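# Remove both clips from the cell, leads stay plugged

## Task

Get both clips off the cell and set them down away from it, keeping the strips unbent and the leads still plugged in.

## Robot and tools

Setup: two arms, left_arm and right_arm, each ending in a two-finger gripper. The fingers point along the gripper's +z axis and close along its y axis. The reported hand position is the point between the finger pads, just under 1 cm behind the tips. The cameras are cam_left_wrist and cam_right_wrist, both 896x504 and returned in that order. A camera stand is fixed to the floor behind the arms.

Frames: the scene frame has its origin at table-top height, midway between the nominal arm bases. +z is up, +x points out over the table, and left_arm is on the +y side. Image left and right do not correspond to arm names. Actual bases: left_arm at (+0.033, +0.323, +0.038) m with quat_wxyz (+1.000, 0, 0, -0.027); right_arm at (+0.014, -0.265, +0.003) m with quat_wxyz (+1.000, 0, 0, +0.008). Each arm reports its hand pose, velocities, targets and wrist-camera pose in its own base frame. The table and fixed cameras use the scene frame. Motion offsets use the axes of that arm's current Hand target. Reported poses can be off by a few cm, more so at long reach.

execute_actions(actions, cameras): actions is a list of actions. Each action holds up to 15 rows, each row is one 1/30 s step, and the last row repeats until 15 steps are done. Every row has 14 numbers in [-1, 1]: left_arm dx, dy, dz, rx, ry, rz, opening, then the same 7 for right_arm. The six pose numbers are an offset from the Hand target the arm had when the action began, not from the previous row. Scale: 1.0 = 0.6 m or 180 degrees. rx, ry, rz together form one rotation vector. Sending the same offset again moves the arm further. All zeros re-commands the current Hand target. Opening is absolute: +1 is about 87 mm, +0.5 about 69, 0 about 43, -0.5 about 18, -1 closed. To keep a gripper unchanged, repeat its current command, because 0 means half-open. Images come back only when actions is empty or cameras names them; ["all"] gives every camera, an unknown name invalidates the call.

move(target, speed, blend, opening_speed, blocking, cameras): target is either a single 14-number row or a list of up to 15 rows. Each row uses the same layout and is an offset from the Hand target at the start, not from the previous row. The grippers travel straight lines that finish together, taking 0.5 to 10 s; anything still short after 10 s stops there. speed is in m/s, from 0.002 to 2.9 with default 0.25; it can be one value or one per target, and rotation is capped at twice that figure in rad/s. blend is in metres and rounds corners in a list; 0 means a stop at each point. opening_speed is the rate of change on the -1..+1 scale, 0.2 or more. A changed opening in the first target is sent at the start. Later openings are sent once the arms come to rest at that point. blocking=false returns after about 0.5 s while the motion continues. Paths do not avoid obstacles or the other arm. Grippers lag behind the path and overshoot more at high speed. Do not route a path near an arm's own base, because it can flip the shoulder. The result adds a move: line whose word is done, off_target, moving, held or fault, plus any limits (paced = command clipped, held = steps withheld). Any arm not named there finished within 10 mm and 2 degrees. Neither done nor off_target tells you whether there was contact.

wait(seconds 0-10) lets time pass while the last commands hold; a running move continues during it. stop brakes a running move. zoom_image(camera, region=[x0,y0,x1,y1]) enlarges part of the latest image from that camera, up to 504x504. finished_scene(scene) ends the scene and cannot be undone; the goal must still hold without the robot.

Results: end_effector_position (m) and end_effector_quat_wxyz for each arm, Hand target (the last command after clipping, which is where the next offsets start), Tool commands, Joint positions (the gripper value there runs 0 closed to 1 open), Joint torques, and grip_measured on the opening scale. A Joint velocities line saying 'within noise' means the arm is still. Torques include the arm's own weight, so they are not zero in free air; joints 1-3 wrap at ±28 N m.

Control notes: each step, commanded rotation is clipped to within 40 degrees of the current orientation. A gripper often stops short of its target, and waiting does not fix that. Send the remaining distance as a new offset, and check for tilt after each move. Small moves can be skipped or go sideways. To grip, command about 0.04 below the grip_measured value at first contact for full force, or less for a lighter hold. Readings can be off by about 1 mm. Pad force is roughly 20 N. To end a push against something, command back past the contact point. Joint ranges in rad: waist -2.618..3.054, shoulder 0..3.142, elbow 0..3.142 (straight at 2.901), wrist pitch and yaw ±1.571, wrist roll ±2.094.

Avoid: anything falling or being left off the table; releasing parts while they are moving; fast impacts with fixed or heavy objects; any contact or pinching between the two arms, grippers or wrist cameras; straining a camera cable; bending the strips; pulling the leads out. Fast moves hit harder, and targets far beyond a contact push harder. Holding loads, keeping an arm stretched, or pushing at an unreachable pose heats the motors. A MOTOR HOT line appears at 75 °C, the arm folds and stops at 90 °C, and it goes limp at 100 °C. Thinking time passes while the robot holds its pose.

Each tool is called after "Call:" as name(argument=value, ...) on one line, values as JSON.

## Session

Call:
execute_actions(actions=[])

Scene clock: 0.00 s.
left_arm: end_effector_position=(+0.2257, -0.1435, +0.2444) grip_measured=+0.988 end_effector_quat_wxyz=(+0.691, +0.042, +0.708, -0.142) | right_arm: end_effector_position=(+0.2890, +0.0809, +0.2475) grip_measured=+0.978 end_effector_quat_wxyz=(+0.624, +0.009, +0.780, +0.039)
Joint positions: left_arm=[-1.011 0.493 0.446 0.04 -0.749 -0.149 0.994] | right_arm=[0.501 0.746 0.711 -0.207 0.439 0.179 0.989]
Joint velocities: within noise
Joint torques (N m): no reading
Heat: left arm: 39 °C; right arm: 40 °C.
Hand target: left_arm +0.2257, -0.1441, +0.2508; +0.694, +0.039, +0.704, -0.147 | right_arm +0.2903, +0.0815, +0.2562; +0.633, +0.013, +0.773, +0.044
Tool commands: left_gripper/opening=+1.0 right_gripper/opening=+1.0

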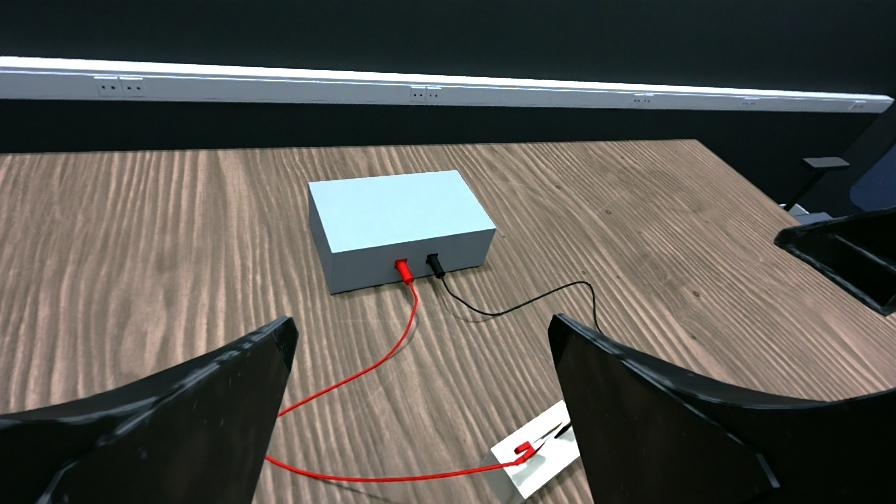

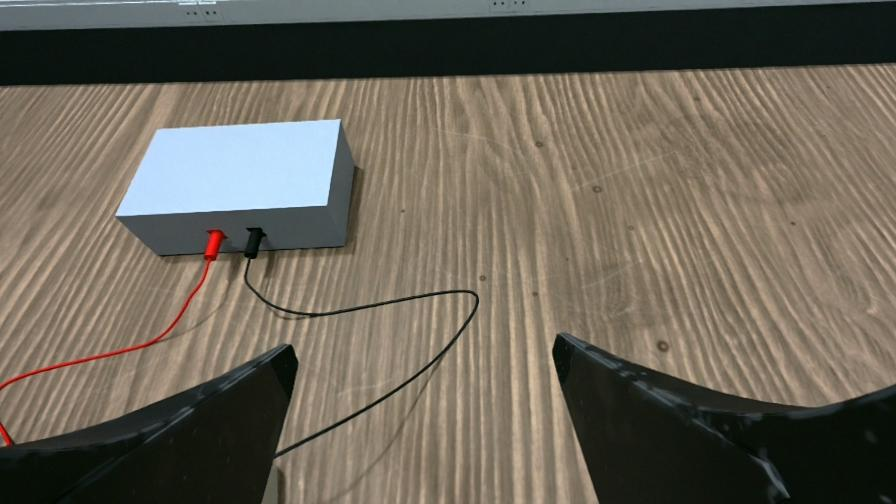

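Call:
move(target=[-0.1,0,-0.05,0,0.28,0,1,-0.1,0,-0.05,0,0.25,0,1], cameras=["all"])

Scene clock: 2.83 s.
left_arm: end_effector_position=(+0.1966, -0.1263, +0.3007) grip_measured=+0.988 end_effector_quat_wxyz=(+0.319, +0.094, +0.937, -0.111) | right_arm: end_effector_position=(+0.2698, +0.0761, +0.3163) grip_measured=+0.978 end_effector_quat_wxyz=(+0.284, -0.004, +0.958, +0.043)
Joint positions: left_arm=[-0.58 1.159 1.626 -1.354 -0.092 -0.348 0.994] | right_arm=[0.282 1.466 1.973 -1.499 0.071 0.252 0.989]
Joint torques (N m): left_arm=[0.02 -0.94 8.64 1.29 0.2 0.19] | right_arm=[-0.14 -3.07 7.79 1.53 0.04 -0.07]
Heat: left arm: 41 °C; right arm: 40 °C.
Hand target: left_arm +0.1988, -0.1273, +0.3098; +0.328, +0.098, +0.932, -0.117 | right_arm +0.2728, +0.0755, +0.3207; +0.289, -0.005, +0.956, +0.045
Off the commanded pose: left_arm 0.010 m, 1 deg | right_arm 0.005 m, 1 deg.
move: done

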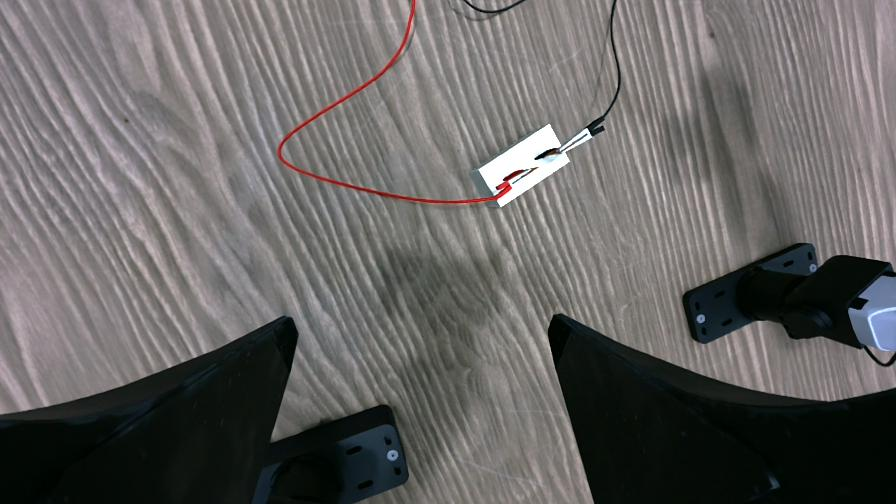

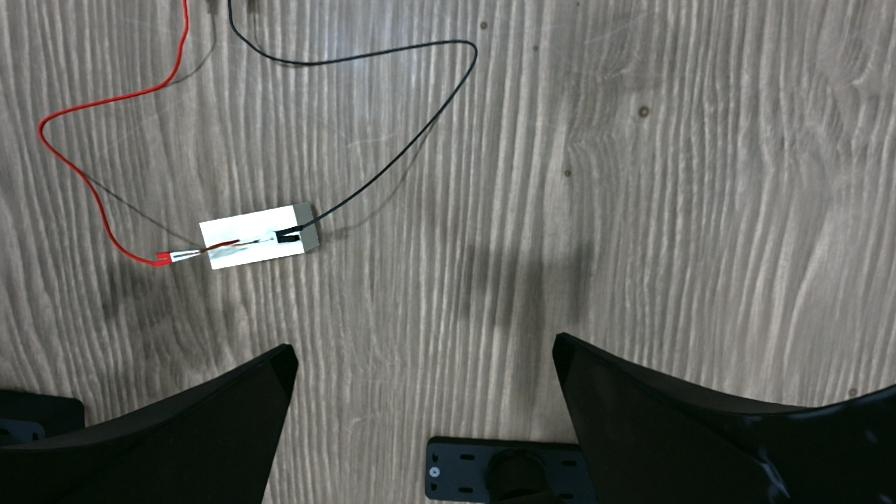

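Call:
zoom_image(camera="cam_right_wrist", region=[140, 180, 340, 290])

Call:
zoom_image(camera="cam_left_wrist", region=[450, 100, 630, 220])

Scaled by 2.520 from the camera's 896x504 image, which has a finer 1280x720 frame.

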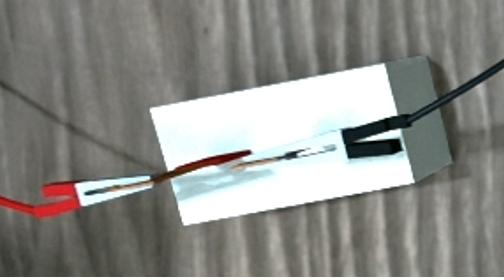

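Scaled by 2.800 from the camera's 896x504 image, which has a finer 1280x720 frame.

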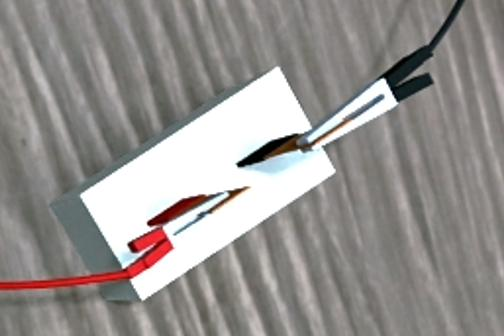

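Call:
move(target=[0,0,0,0,0,0,1,0.047,0.076,0.076,-0.143,0.16,-0.54,1], cameras=["all"])

Call:
zoom_image(camera="cam_right_wrist", region=[250, 50, 650, 350])

Scene clock: 8.10 s.
left_arm: end_effector_position=(+0.1965, -0.1263, +0.3006) grip_measured=+0.988 end_effector_quat_wxyz=(+0.319, +0.094, +0.937, -0.111) | right_arm: end_effector_position=(+0.2725, +0.1241, +0.2751) grip_measured=+0.978 end_effector_quat_wxyz=(-0.149, +0.760, -0.629, +0.065)
Joint positions: left_arm=[-0.58 1.159 1.626 -1.355 -0.092 -0.347 0.994] | right_arm=[0.577 1.571 1.908 -1.582 0.035 -1.187 0.989]
Joint torques (N m): left_arm=[0.05 -0.94 8.62 1.26 0.19 0.18] | right_arm=[1.17 -3.96 4.98 1.01 0.11 -0.11]
Heat: left arm: 43 °C; right arm: 41 °C.
Hand target: left_arm +0.1988, -0.1273, +0.3098; +0.328, +0.098, +0.932, -0.117 | right_arm +0.2728, +0.1255, +0.2711; +0.000, +0.772, -0.635, +0.000
Off the commanded pose: left_arm 0.010 m, 1 deg | right_arm 0.004 m, 19 deg.
joint sent to its limit (right arm) — joint 4 (wrist pitch), lower limit. The joint targets are off in orientation, not in position.
move: off_target (right_arm)

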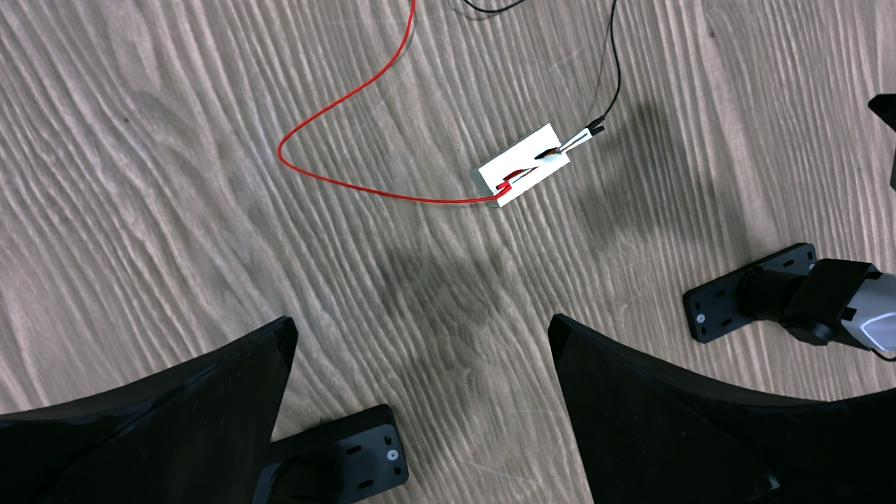

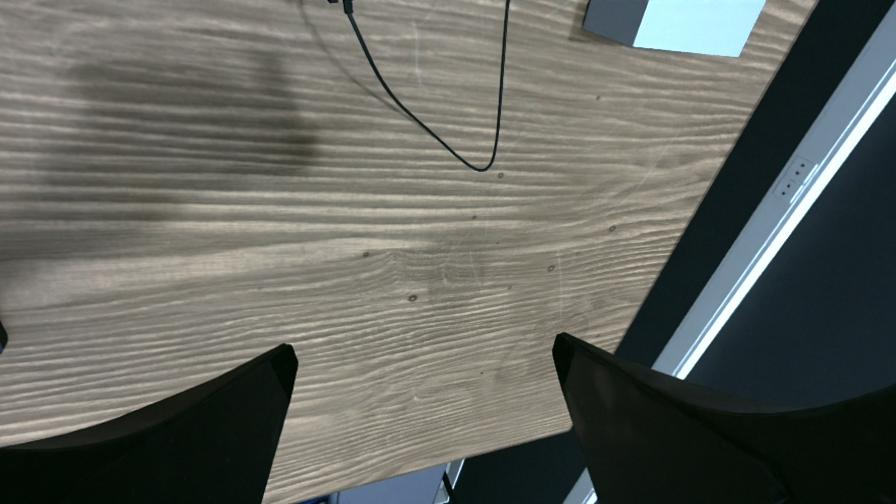

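Scaled by 1.260 from the camera's 896x504 image, which has a finer 1280x720 frame.

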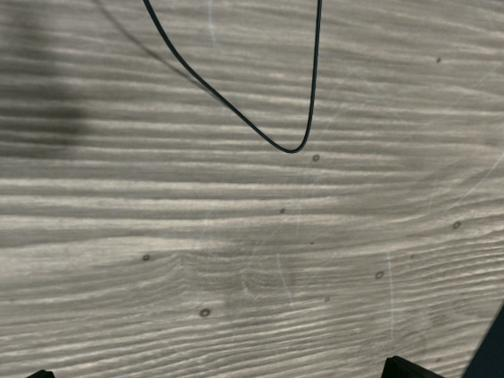

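Call:
move(target=[0,0,0,0,0,0,1,-0.049,-0.01,0.14,0,0,0,0.5], cameras=["all"])

Scene clock: 9.63 s.
left_arm: end_effector_position=(+0.1965, -0.1263, +0.3006) grip_measured=+0.988 end_effector_quat_wxyz=(+0.319, +0.094, +0.937, -0.111) | right_arm: end_effector_position=(+0.2763, +0.1525, +0.1891) grip_measured=+0.500 end_effector_quat_wxyz=(-0.010, +0.774, -0.634, +0.009)
Joint positions: left_arm=[-0.58 1.159 1.626 -1.355 -0.092 -0.347 0.994] | right_arm=[0.631 1.808 1.842 -1.582 0.012 -1.139 0.75]
Joint torques (N m): left_arm=[0.05 -0.92 8.64 1.27 0.19 0.18] | right_arm=[1.26 -6.35 5.6 0.41 -0.04 0.16]
Heat: left arm: 43 °C; right arm: 41 °C.
Hand target: left_arm +0.1988, -0.1273, +0.3098; +0.328, +0.098, +0.932, -0.117 | right_arm +0.2731, +0.1555, +0.1871; +0.000, +0.772, -0.635, +0.000
Off the commanded pose: left_arm 0.010 m, 1 deg | right_arm 0.005 m, 1 deg.
joint sent to its limit (right arm) — joint 4 (wrist pitch), lower limit. The joint targets still meet the commanded pose.
move: done

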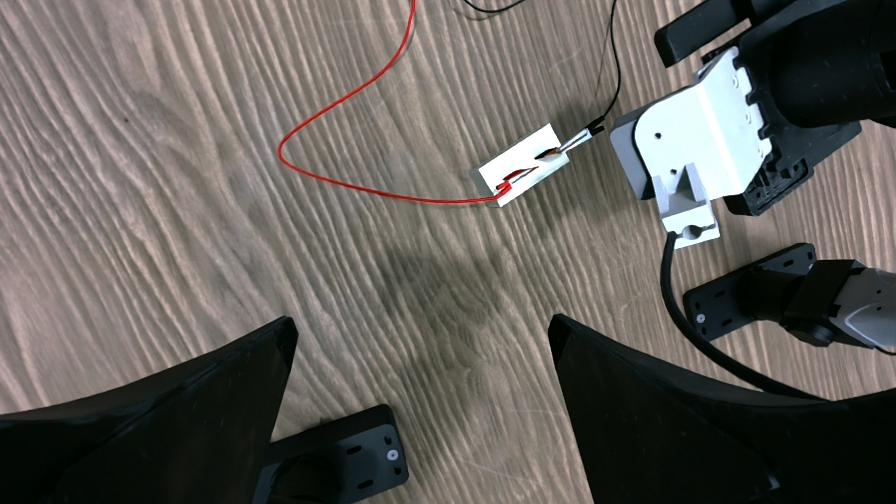

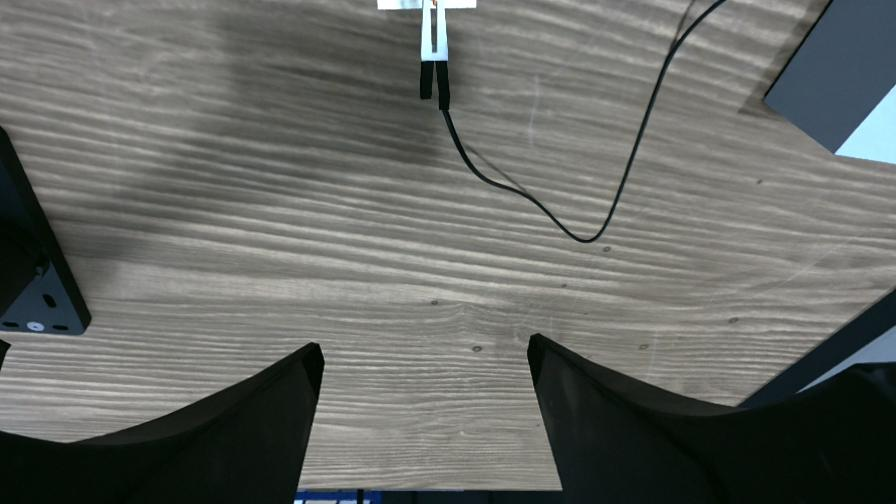

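Call:
move(target=[0,0,0,0,0,0,1,0,0,0.1,0,0,0,0.3], cameras=["all"])

Call:
zoom_image(camera="cam_right_wrist", region=[270, 0, 620, 350])

Call:
zoom_image(camera="cam_left_wrist", region=[450, 50, 750, 250])

Scene clock: 11.17 s.
left_arm: end_effector_position=(+0.1965, -0.1263, +0.3006) grip_measured=+0.988 end_effector_quat_wxyz=(+0.319, +0.094, +0.937, -0.111) | right_arm: end_effector_position=(+0.2743, +0.1516, +0.1248) grip_measured=+0.300 end_effector_quat_wxyz=(+0.012, +0.773, -0.634, +0.001)
Joint positions: left_arm=[-0.58 1.159 1.626 -1.355 -0.092 -0.347 0.994] | right_arm=[0.631 1.808 1.581 -1.367 0.009 -1.138 0.65]
Joint torques (N m): left_arm=[0.03 -0.94 8.61 1.26 0.19 0.18] | right_arm=[1.25 -8.31 5.29 0.5 -0.08 0.16]
Heat: left arm: 44 °C; right arm: 41 °C.
Hand target: left_arm +0.1988, -0.1273, +0.3098; +0.328, +0.098, +0.932, -0.117 | right_arm +0.2731, +0.1556, +0.1271; +0.000, +0.772, -0.635, +0.000
Off the commanded pose: left_arm 0.010 m, 1 deg | right_arm 0.005 m, 2 deg.
move: done

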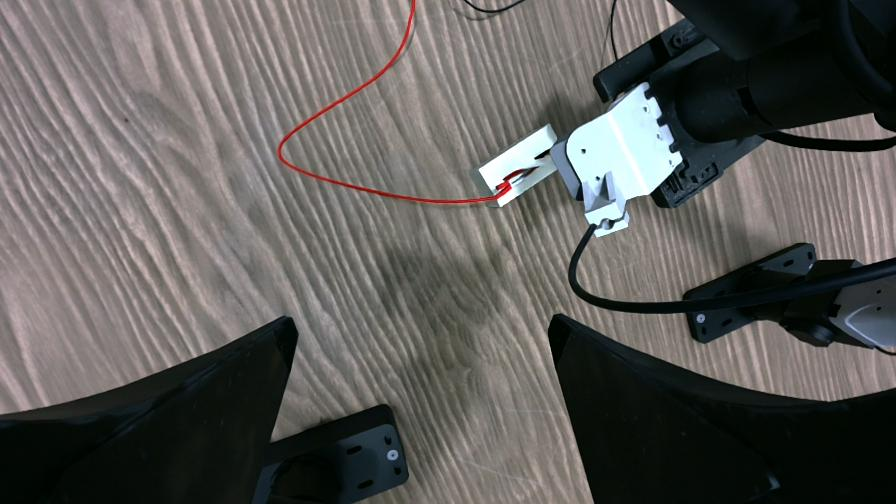

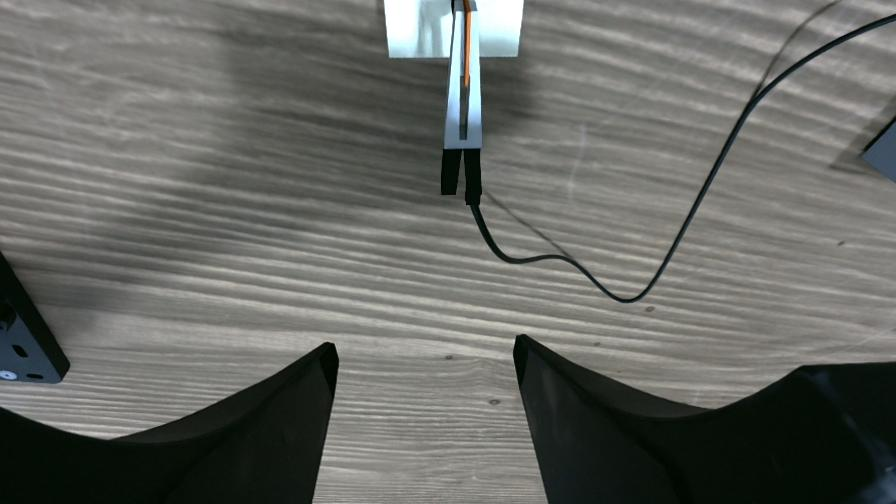

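Scaled by 1.440 from the camera's 896x504 image, which has a finer 1280x720 frame.

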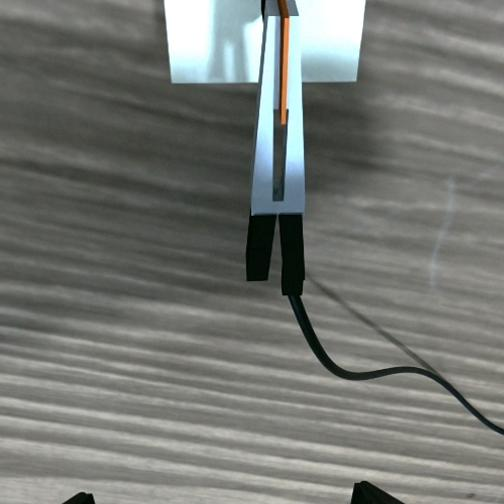

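Scaled by 1.680 from the camera's 896x504 image, which has a finer 1280x720 frame.

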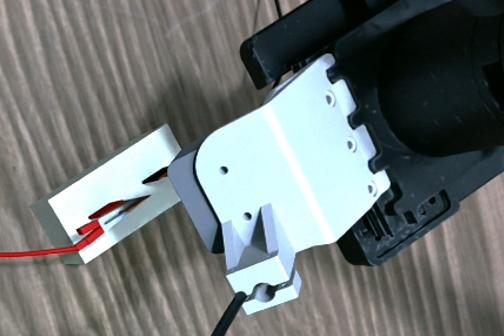

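Call:
move(target=[0,0,0,0,0,0,1,-0.07,-0.017,0,0,0,0,0], cameras=["cam_right_wrist"], speed=0.12)

Call:
zoom_image(camera="cam_right_wrist", region=[270, 50, 620, 400])

Scene clock: 12.70 s.
left_arm: end_effector_position=(+0.1964, -0.1262, +0.3006) grip_measured=+0.988 end_effector_quat_wxyz=(+0.318, +0.094, +0.937, -0.111) | right_arm: end_effector_position=(+0.2738, +0.1939, +0.1252) grip_measured=+0.000 end_effector_quat_wxyz=(+0.002, +0.775, -0.632, +0.003)
Joint positions: left_arm=[-0.58 1.159 1.626 -1.355 -0.092 -0.347 0.994] | right_arm=[0.727 1.89 1.691 -1.374 0.007 -1.045 0.5]
Joint torques (N m): left_arm=[0.03 -0.92 8.62 1.27 0.19 0.18] | right_arm=[0.94 -6.56 8.77 0.29 -0.05 0.16]
Heat: left arm: 44 °C; right arm: 41 °C.
Hand target: left_arm +0.1987, -0.1273, +0.3098; +0.328, +0.098, +0.932, -0.117 | right_arm +0.2749, +0.1988, +0.1272; -0.001, +0.772, -0.635, +0.000
Off the commanded pose: left_arm 0.010 m, 1 deg | right_arm 0.005 m, 1 deg.
move: done
Images, in order (width x height): cam_right_wrist 896x504.

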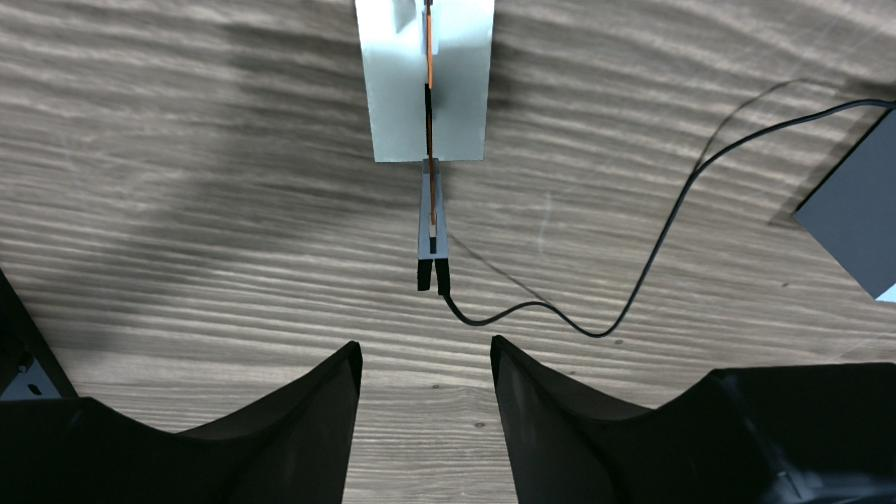

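Scaled by 1.440 from the camera's 896x504 image, which has a finer 1280x720 frame.

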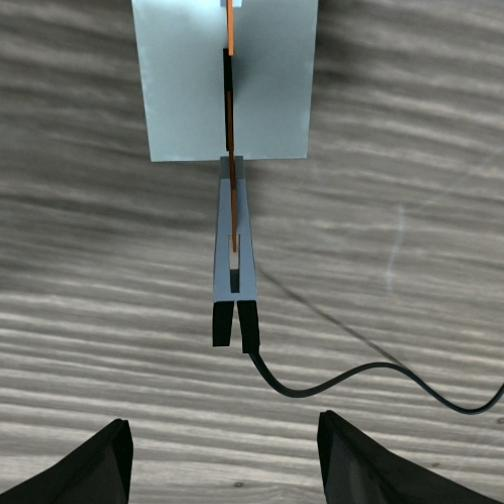

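Call:
move(target=[[0,0,0,0,0,0,1,0,-0.002,0.018,0,0,0,0],[0,0,0,0,0,0,1,-0.025,-0.002,0.018,0,0,0,0]], cameras=["cam_right_wrist"], speed=0.1)

Call:
zoom_image(camera="cam_right_wrist", region=[270, 100, 620, 450])

Scene clock: 14.33 s.
left_arm: end_effector_position=(+0.1964, -0.1262, +0.3006) grip_measured=+0.988 end_effector_quat_wxyz=(+0.318, +0.094, +0.937, -0.111) | right_arm: end_effector_position=(+0.2694, +0.2062, +0.1143) grip_measured=+0.000 end_effector_quat_wxyz=(+0.010, +0.775, -0.632, +0.002)
Joint positions: left_arm=[-0.58 1.159 1.626 -1.355 -0.092 -0.347 0.994] | right_arm=[0.761 1.927 1.696 -1.36 0.006 -1.012 0.5]
Joint torques (N m): left_arm=[0.03 -0.95 8.59 1.26 0.19 0.18] | right_arm=[0.88 -7.06 8.72 0.41 -0.03 0.14]
Heat: left arm: 45 °C; right arm: 41 °C.
Hand target: left_arm +0.1987, -0.1273, +0.3098; +0.328, +0.098, +0.932, -0.117 | right_arm +0.2733, +0.2138, +0.1164; -0.001, +0.772, -0.635, +0.000
Off the commanded pose: left_arm 0.010 m, 1 deg | right_arm 0.009 m, 1 deg.
move: done
Images, in order (width x height): cam_right_wrist 896x504.

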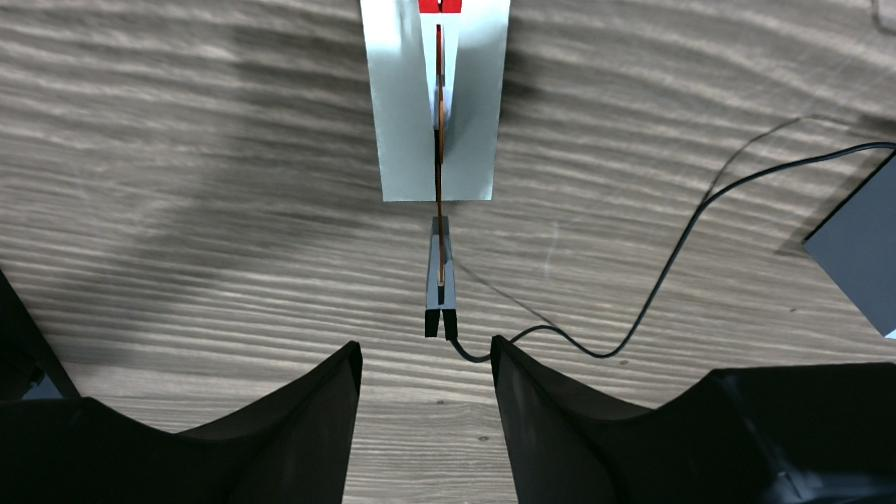

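Scaled by 1.440 from the camera's 896x504 image, which has a finer 1280x720 frame.

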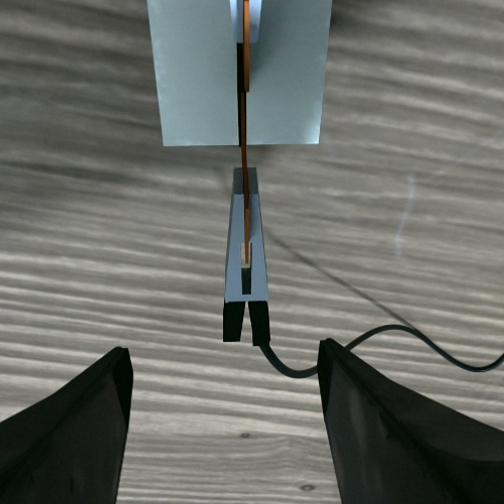

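Call:
move(target=[0,0,0,0,0,0,1,-0.017,-0.008,0.017,0,0,0,0], cameras=["cam_right_wrist"], speed=0.1)

Call:
zoom_image(camera="cam_right_wrist", region=[320, 200, 570, 450])

Scene clock: 15.30 s.
left_arm: end_effector_position=(+0.1964, -0.1262, +0.3006) grip_measured=+0.988 end_effector_quat_wxyz=(+0.318, +0.094, +0.937, -0.111) | right_arm: end_effector_position=(+0.2712, +0.2143, +0.1053) grip_measured=+0.000 end_effector_quat_wxyz=(+0.014, +0.774, -0.634, +0.002)
Joint positions: left_arm=[-0.58 1.159 1.626 -1.355 -0.092 -0.347 0.994] | right_arm=[0.773 1.964 1.71 -1.344 0.006 -0.996 0.5]
Joint torques (N m): left_arm=[0.05 -0.92 8.62 1.27 0.19 0.17] | right_arm=[1.09 -7.1 8.69 0.52 -0.08 0.16]
Heat: left arm: 45 °C; right arm: 41 °C.
Hand target: left_arm +0.1987, -0.1273, +0.3098; +0.328, +0.098, +0.932, -0.117 | right_arm +0.2760, +0.2247, +0.1062; +0.000, +0.772, -0.635, +0.000
Off the commanded pose: left_arm 0.010 m, 1 deg | right_arm 0.012 m, 2 deg.
move: off_target (right_arm)
Images, in order (width x height): cam_right_wrist 896x504.

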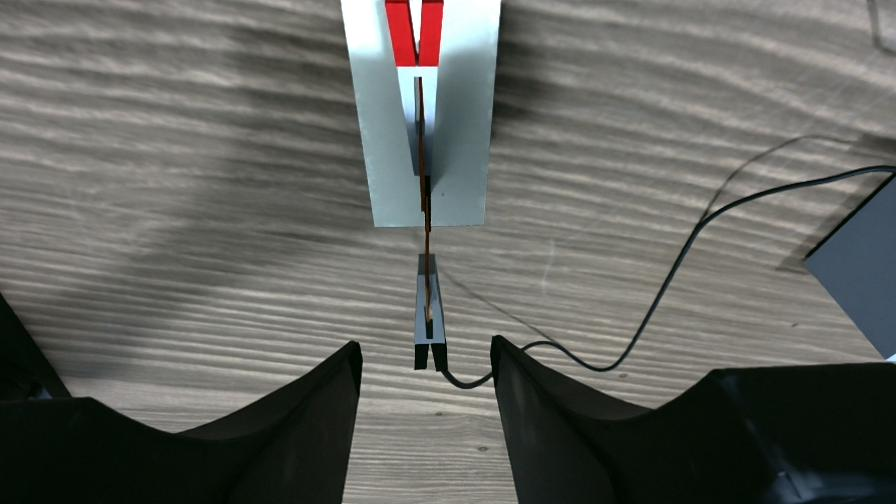

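Scaled by 2.016 from the camera's 896x504 image, which has a finer 1280x720 frame.

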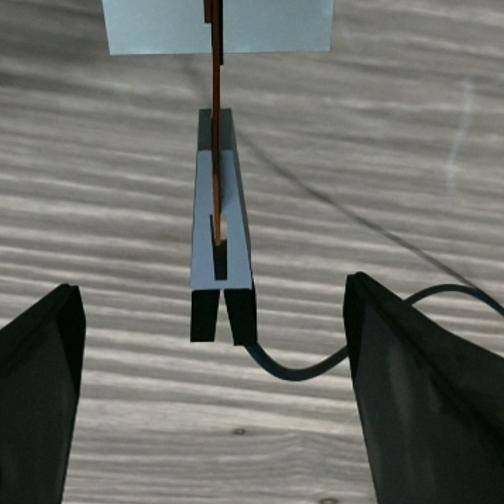

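Call:
move(target=[0,0,0,0,0,0,1,0,-0.002,0.005,0,0,0,-0.72], cameras=["cam_right_wrist"], opening_speed=0.7)

Call:
zoom_image(camera="cam_right_wrist", region=[320, 200, 570, 450])

Scene clock: 16.67 s.
left_arm: end_effector_position=(+0.1964, -0.1262, +0.3006) grip_measured=+0.988 end_effector_quat_wxyz=(+0.318, +0.094, +0.937, -0.111) | right_arm: end_effector_position=(+0.2731, +0.2161, +0.1050) grip_measured=-0.718 end_effector_quat_wxyz=(+0.009, +0.773, -0.634, +0.002)
Joint positions: left_arm=[-0.58 1.159 1.626 -1.355 -0.092 -0.347 0.994] | right_arm=[0.773 1.964 1.71 -1.334 0.006 -0.996 0.141]
Joint torques (N m): left_arm=[0.05 -0.94 8.62 1.28 0.19 0.17] | right_arm=[1.18 -6.78 8.14 0.53 -0.01 0.14]
Heat: left arm: 46 °C; right arm: 41 °C.
Hand target: left_arm +0.1987, -0.1273, +0.3098; +0.328, +0.098, +0.932, -0.117 | right_arm +0.2772, +0.2249, +0.1032; -0.001, +0.772, -0.635, +0.000
Off the commanded pose: left_arm 0.010 m, 1 deg | right_arm 0.010 m, 1 deg.
move: done
Images, in order (width x height): cam_right_wrist 896x504.

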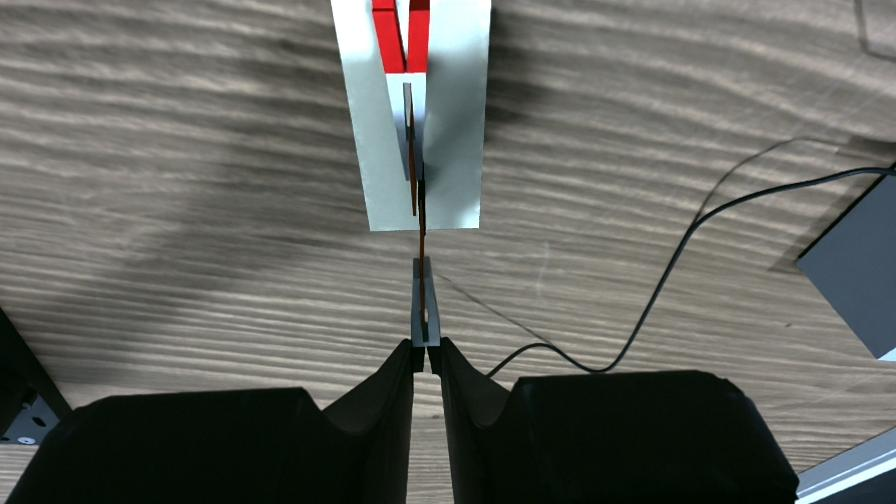

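Scaled by 2.016 from the camera's 896x504 image, which has a finer 1280x720 frame.

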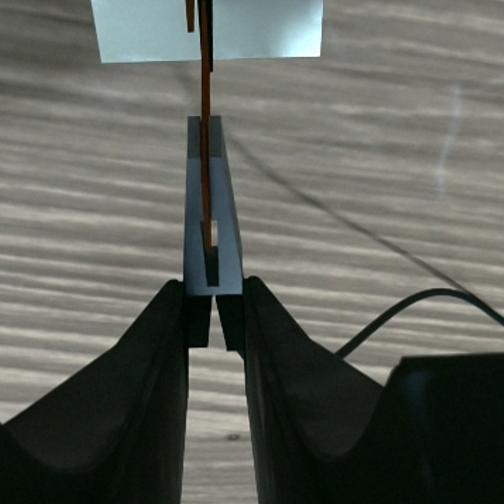

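Well placed, centered. Squeeze.

Call:
move(target=[0,0,0,0,0,0,1,0,0,0,0,0,0,-1], cameras=["cam_right_wrist"], opening_speed=0.3)

Call:
zoom_image(camera="cam_right_wrist", region=[320, 200, 570, 450])

Scene clock: 17.87 s.
left_arm: end_effector_position=(+0.1964, -0.1262, +0.3006) grip_measured=+0.988 end_effector_quat_wxyz=(+0.318, +0.094, +0.937, -0.111) | right_arm: end_effector_position=(+0.2731, +0.2161, +0.1050) grip_measured=-0.742 end_effector_quat_wxyz=(+0.009, +0.773, -0.634, +0.002)
Joint positions: left_arm=[-0.58 1.159 1.626 -1.355 -0.092 -0.347 0.994] | right_arm=[0.773 1.964 1.71 -1.334 0.006 -0.996 0.129]
Joint torques (N m): left_arm=[0.03 -0.92 8.62 1.26 0.19 0.17] | right_arm=[1.05 -6.71 8.12 0.54 -0.05 0.11]
Heat: left arm: 46 °C; right arm: 42 °C.
Hand target: left_arm +0.1987, -0.1273, +0.3098; +0.328, +0.098, +0.932, -0.117 | right_arm +0.2772, +0.2249, +0.1032; -0.001, +0.772, -0.635, +0.000
Off the commanded pose: left_arm 0.010 m, 1 deg | right_arm 0.010 m, 1 deg.
move: done
Images, in order (width x height): cam_right_wrist 896x504.

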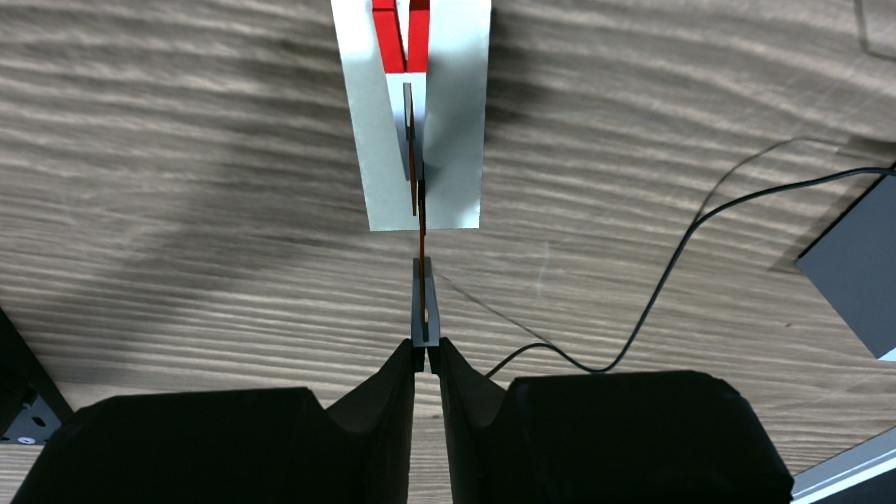

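Scaled by 2.016 from the camera's 896x504 image, which has a finer 1280x720 frame.

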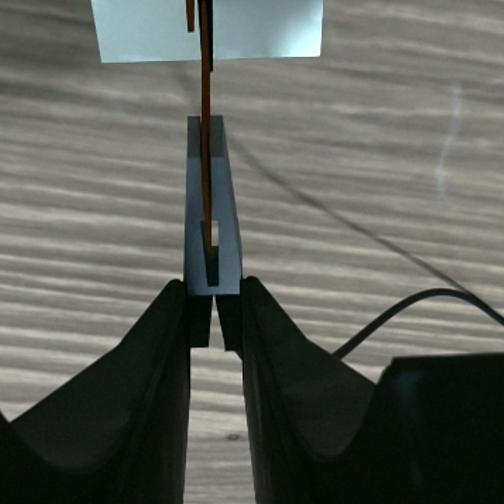

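Call:
move(target=[[0,0,0,0,0,0,1,0,0,0,0,0,0,-0.55],[0,0,0,0,0,0,1,0.012,-0.002,0.0,0,0,0,-0.55],[0,0,0,0,0,0,1,0.012,-0.002,0,0,0,0,-1]], cameras=["cam_right_wrist"], opening_speed=0.5)

Call:
zoom_image(camera="cam_right_wrist", region=[320, 200, 570, 450])

Scene clock: 21.00 s.
left_arm: end_effector_position=(+0.1964, -0.1262, +0.3006) grip_measured=+0.988 end_effector_quat_wxyz=(+0.318, +0.094, +0.937, -0.111) | right_arm: end_effector_position=(+0.2746, +0.2159, +0.1049) grip_measured=-0.742 end_effector_quat_wxyz=(+0.007, +0.772, -0.635, +0.002)
Joint positions: left_arm=[-0.58 1.159 1.626 -1.355 -0.092 -0.347 0.994] | right_arm=[0.77 1.964 1.71 -1.329 0.006 -0.996 0.129]
Joint torques (N m): left_arm=[0.03 -0.92 8.61 1.27 0.19 0.18] | right_arm=[-0.31 -7.6 6.64 0.57 -0.01 -0.11]
Heat: left arm: 47 °C; right arm: 42 °C.
Hand target: left_arm +0.1987, -0.1273, +0.3098; +0.328, +0.098, +0.932, -0.117 | right_arm +0.2798, +0.2181, +0.1032; -0.001, +0.772, -0.635, +0.000
Off the commanded pose: left_arm 0.010 m, 1 deg | right_arm 0.006 m, 1 deg.
move: done
Images, in order (width x height): cam_right_wrist 896x504.

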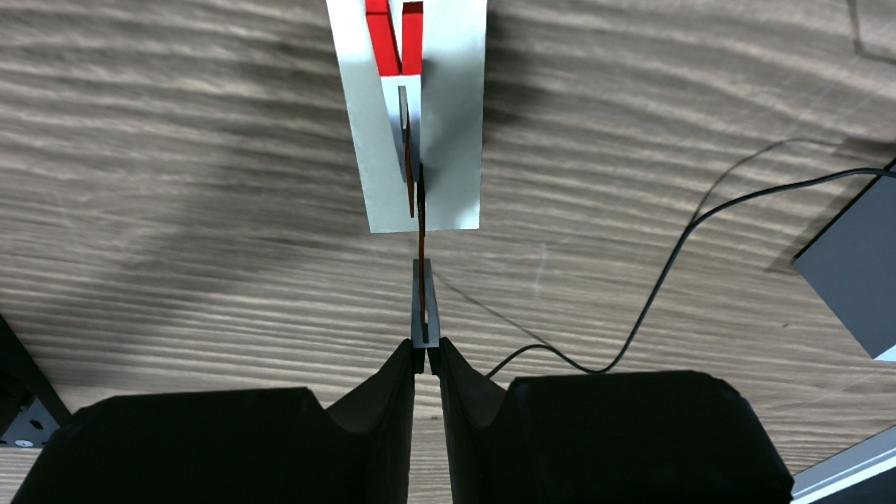

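Scaled by 2.016 from the camera's 896x504 image, which has a finer 1280x720 frame.

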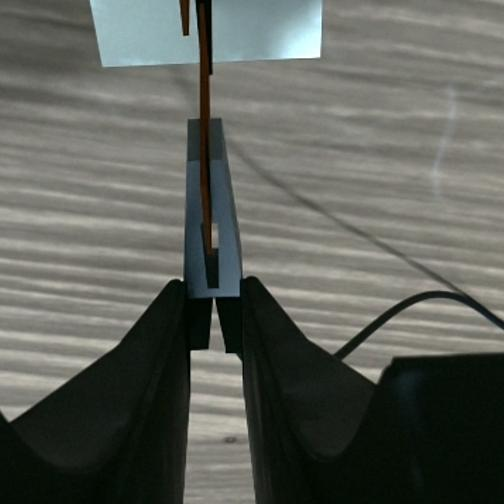

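Call:
move(target=[[0,0,0,0,0,0,1,0,0,0,0,0,0,-0.4],[0,0,0,0,0,0,1,0.018,-0.002,0.0,0,0,0,-0.4],[0,0,0,0,0,0,1,0.018,-0.002,0,0,0,0,-0.7]], cameras=["cam_right_wrist"], opening_speed=0.5)

Call:
zoom_image(camera="cam_right_wrist", region=[320, 200, 570, 450])

Scene clock: 24.20 s.
left_arm: end_effector_position=(+0.1964, -0.1262, +0.3006) grip_measured=+0.988 end_effector_quat_wxyz=(+0.318, +0.094, +0.937, -0.111) | right_arm: end_effector_position=(+0.2804, +0.2072, +0.1016) grip_measured=-0.697 end_effector_quat_wxyz=(+0.010, +0.771, -0.637, +0.002)
Joint positions: left_arm=[-0.58 1.159 1.626 -1.355 -0.092 -0.347 0.994] | right_arm=[0.741 1.964 1.696 -1.322 0.006 -1.02 0.151]
Joint torques (N m): left_arm=[0.05 -0.92 8.62 1.27 0.19 0.18] | right_arm=[-0.13 -9.16 5.35 0.55 0 -0.11]
Heat: left arm: 48 °C; right arm: 42 °C.
Hand target: left_arm +0.1987, -0.1273, +0.3098; +0.328, +0.098, +0.932, -0.117 | right_arm +0.2831, +0.2077, +0.1032; -0.001, +0.772, -0.635, +0.000
Off the commanded pose: left_arm 0.010 m, 1 deg | right_arm 0.003 m, 1 deg.
move: done
Images, in order (width x height): cam_right_wrist 896x504.

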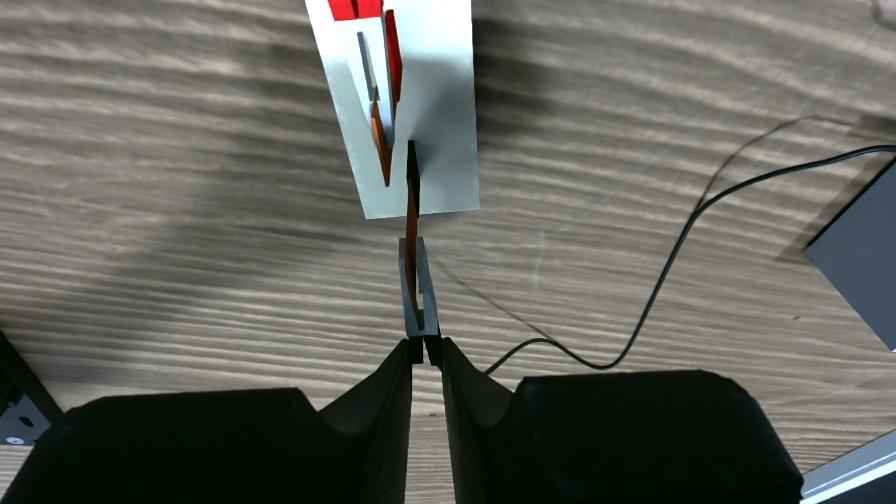

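Scaled by 2.016 from the camera's 896x504 image, which has a finer 1280x720 frame.

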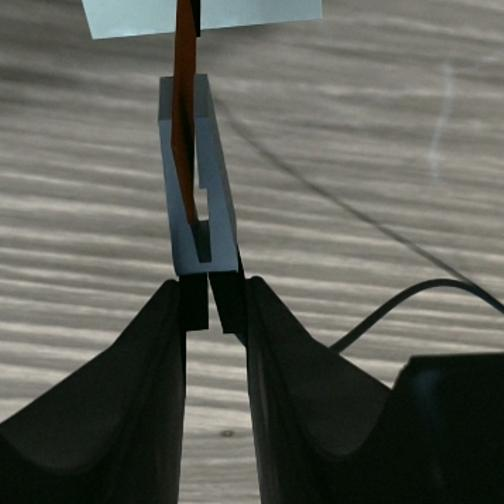

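Call:
move(target=[0,0,0,0,0,0,1,0,0.01,0,0,0,0,-0.76], cameras=["cam_right_wrist"], speed=0.03)

Call:
zoom_image(camera="cam_right_wrist", region=[320, 150, 570, 400])

Scene clock: 26.87 s.
left_arm: end_effector_position=(+0.1964, -0.1262, +0.3006) grip_measured=+0.988 end_effector_quat_wxyz=(+0.318, +0.094, +0.937, -0.111) | right_arm: end_effector_position=(+0.2770, +0.2040, +0.0950) grip_measured=-0.756 end_effector_quat_wxyz=(+0.018, +0.771, -0.637, +0.001)
Joint positions: left_arm=[-0.58 1.159 1.626 -1.355 -0.092 -0.347 0.994] | right_arm=[0.741 1.964 1.668 -1.311 0.006 -1.02 0.122]
Joint torques (N m): left_arm=[0.03 -0.94 8.64 1.27 0.19 0.18] | right_arm=[0.7 -10.56 5.53 0.45 -0.06 0.01]
Heat: left arm: 48 °C; right arm: 42 °C.
Hand target: left_arm +0.1987, -0.1273, +0.3098; +0.328, +0.098, +0.932, -0.117 | right_arm +0.2771, +0.2065, +0.1032; +0.000, +0.772, -0.635, +0.000
Off the commanded pose: left_arm 0.010 m, 1 deg | right_arm 0.009 m, 2 deg.
move: done
Images, in order (width x height): cam_right_wrist 896x504.

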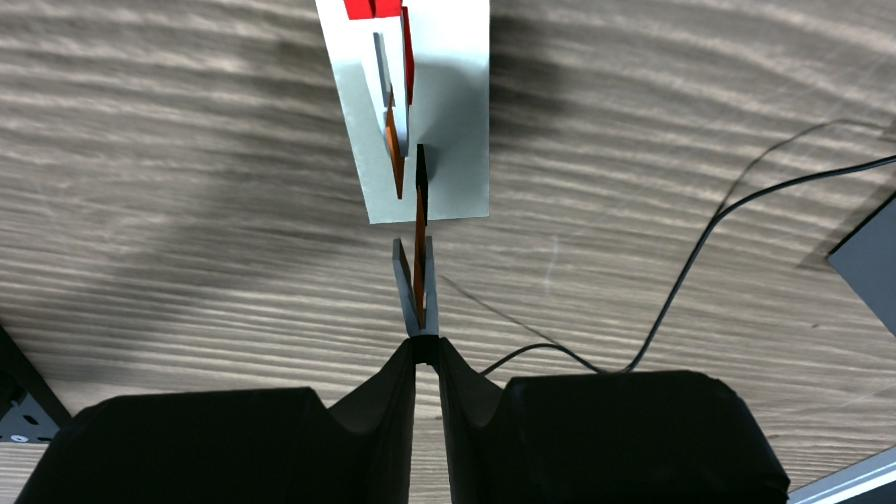

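Scaled by 2.016 from the camera's 896x504 image, which has a finer 1280x720 frame.

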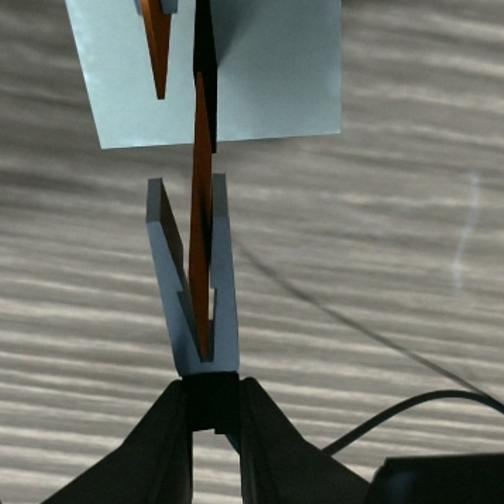

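Call:
move(target=[0,0,0,0,0,0,1,0.12,0,0,0,0,0,-0.8], cameras=["cam_right_wrist"], speed=0.06)

Scene clock: 28.77 s.
left_arm: end_effector_position=(+0.1964, -0.1262, +0.3006) grip_measured=+0.988 end_effector_quat_wxyz=(+0.318, +0.094, +0.937, -0.111) | right_arm: end_effector_position=(+0.2883, +0.1351, +0.0922) grip_measured=-0.772 end_effector_quat_wxyz=(+0.025, +0.770, -0.637, -0.005)
Joint positions: left_arm=[-0.58 1.159 1.626 -1.355 -0.092 -0.347 0.994] | right_arm=[0.564 1.851 1.504 -1.275 0.006 -1.195 0.114]
Joint torques (N m): left_arm=[0.05 -0.94 8.62 1.27 0.19 0.18] | right_arm=[0.02 -10.65 5.3 0.44 -0.01 -0.08]
Heat: left arm: 49 °C; right arm: 42 °C.
Hand target: left_arm +0.1987, -0.1273, +0.3098; +0.328, +0.098, +0.932, -0.117 | right_arm +0.2910, +0.1360, +0.1032; -0.001, +0.772, -0.635, +0.000
Off the commanded pose: left_arm 0.010 m, 1 deg | right_arm 0.011 m, 3 deg.
move: off_target (right_arm)
Images, in order (width x height): cam_right_wrist 896x504.

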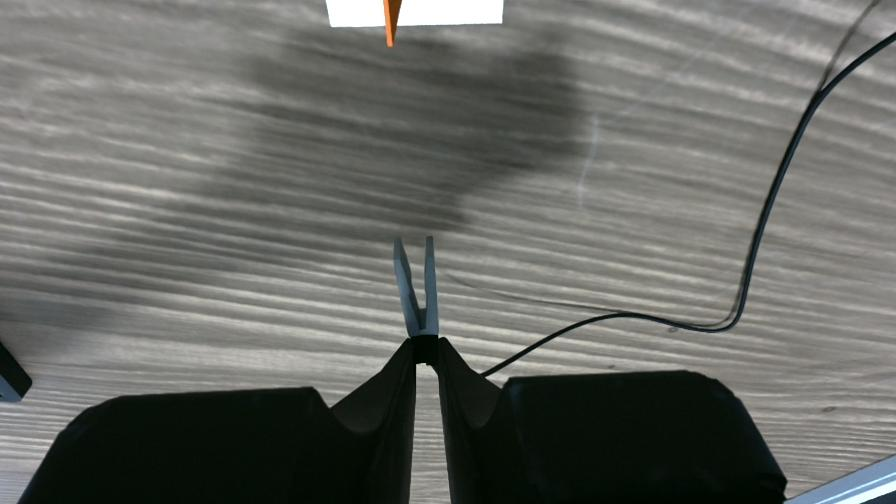

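Call:
move(target=[0,0,0,0,0,0,1,0.03,0,0.12,0,0,0,-0.8], cameras=["cam_right_wrist"], speed=0.1)

Scene clock: 30.30 s.
left_arm: end_effector_position=(+0.1964, -0.1262, +0.3006) grip_measured=+0.988 end_effector_quat_wxyz=(+0.318, +0.094, +0.937, -0.111) | right_arm: end_effector_position=(+0.2915, +0.1192, +0.0314) grip_measured=-0.772 end_effector_quat_wxyz=(+0.007, +0.771, -0.636, -0.002)
Joint positions: left_arm=[-0.58 1.159 1.626 -1.355 -0.092 -0.347 0.994] | right_arm=[0.515 1.848 1.256 -0.993 0.002 -1.247 0.114]
Joint torques (N m): left_arm=[0.02 -0.94 8.62 1.27 0.19 0.18] | right_arm=[-0.29 -7.61 5.14 0.54 0 -0.1]
Heat: left arm: 49 °C; right arm: 42 °C.
Hand target: left_arm +0.1987, -0.1273, +0.3098; +0.328, +0.098, +0.932, -0.117 | right_arm +0.2945, +0.1183, +0.0311; +0.000, +0.772, -0.635, +0.000
Off the commanded pose: left_arm 0.010 m, 1 deg | right_arm 0.003 m, 1 deg.
move: done
Images, in order (width x height): cam_right_wrist 896x504.

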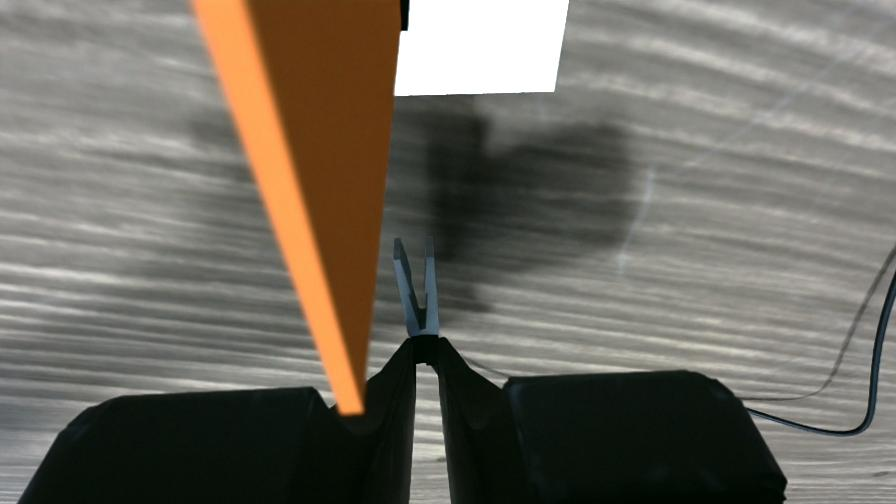

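Call:
move(target=[[0,0,0,0,0,0,1,0,0,-0.1,0,0,0,-0.8],[0,0,0,0,0,0,1,0.15,0,-0.1,0,0,0,-0.8],[0,0,0,0,0,0,1,0.15,0,-0.01,0,0,0,-0.8]], cameras=["cam_right_wrist"], speed=0.1)

Scene clock: 34.23 s.
left_arm: end_effector_position=(+0.1964, -0.1262, +0.3006) grip_measured=+0.988 end_effector_quat_wxyz=(+0.318, +0.094, +0.937, -0.111) | right_arm: end_effector_position=(+0.3104, +0.0305, +0.0408) grip_measured=-0.772 end_effector_quat_wxyz=(+0.001, +0.770, -0.638, +0.001)
Joint positions: left_arm=[-0.58 1.159 1.626 -1.355 -0.092 -0.347 0.994] | right_arm=[0.233 1.771 1.2 -1 0.002 -1.525 0.114]
Joint torques (N m): left_arm=[0.03 -0.94 8.64 1.27 0.19 0.18] | right_arm=[0.14 -5.97 5.19 0.49 -0.01 -0.14]
Heat: left arm: 50 °C; right arm: 43 °C.
Hand target: left_arm +0.1987, -0.1273, +0.3098; +0.328, +0.098, +0.932, -0.117 | right_arm +0.3119, +0.0300, +0.0370; -0.001, +0.772, -0.635, +0.000
Off the commanded pose: left_arm 0.010 m, 1 deg | right_arm 0.004 m, 0 deg.
move: done
Images, in order (width x height): cam_right_wrist 896x504.

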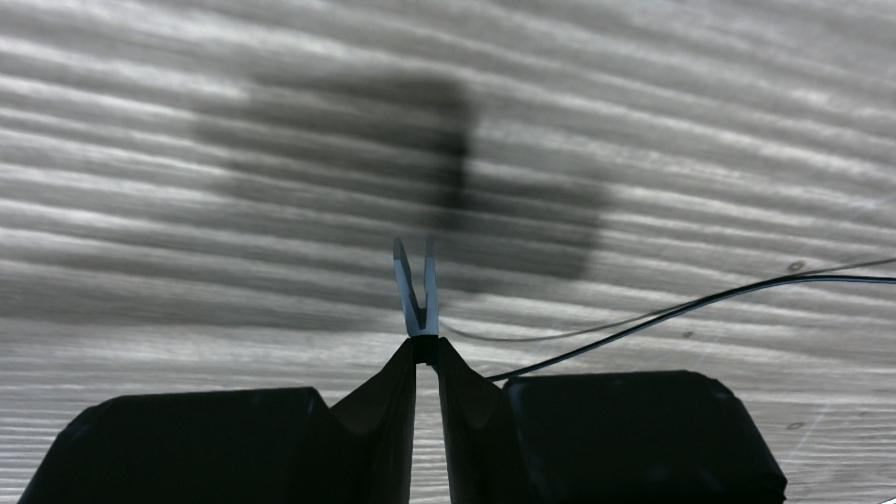

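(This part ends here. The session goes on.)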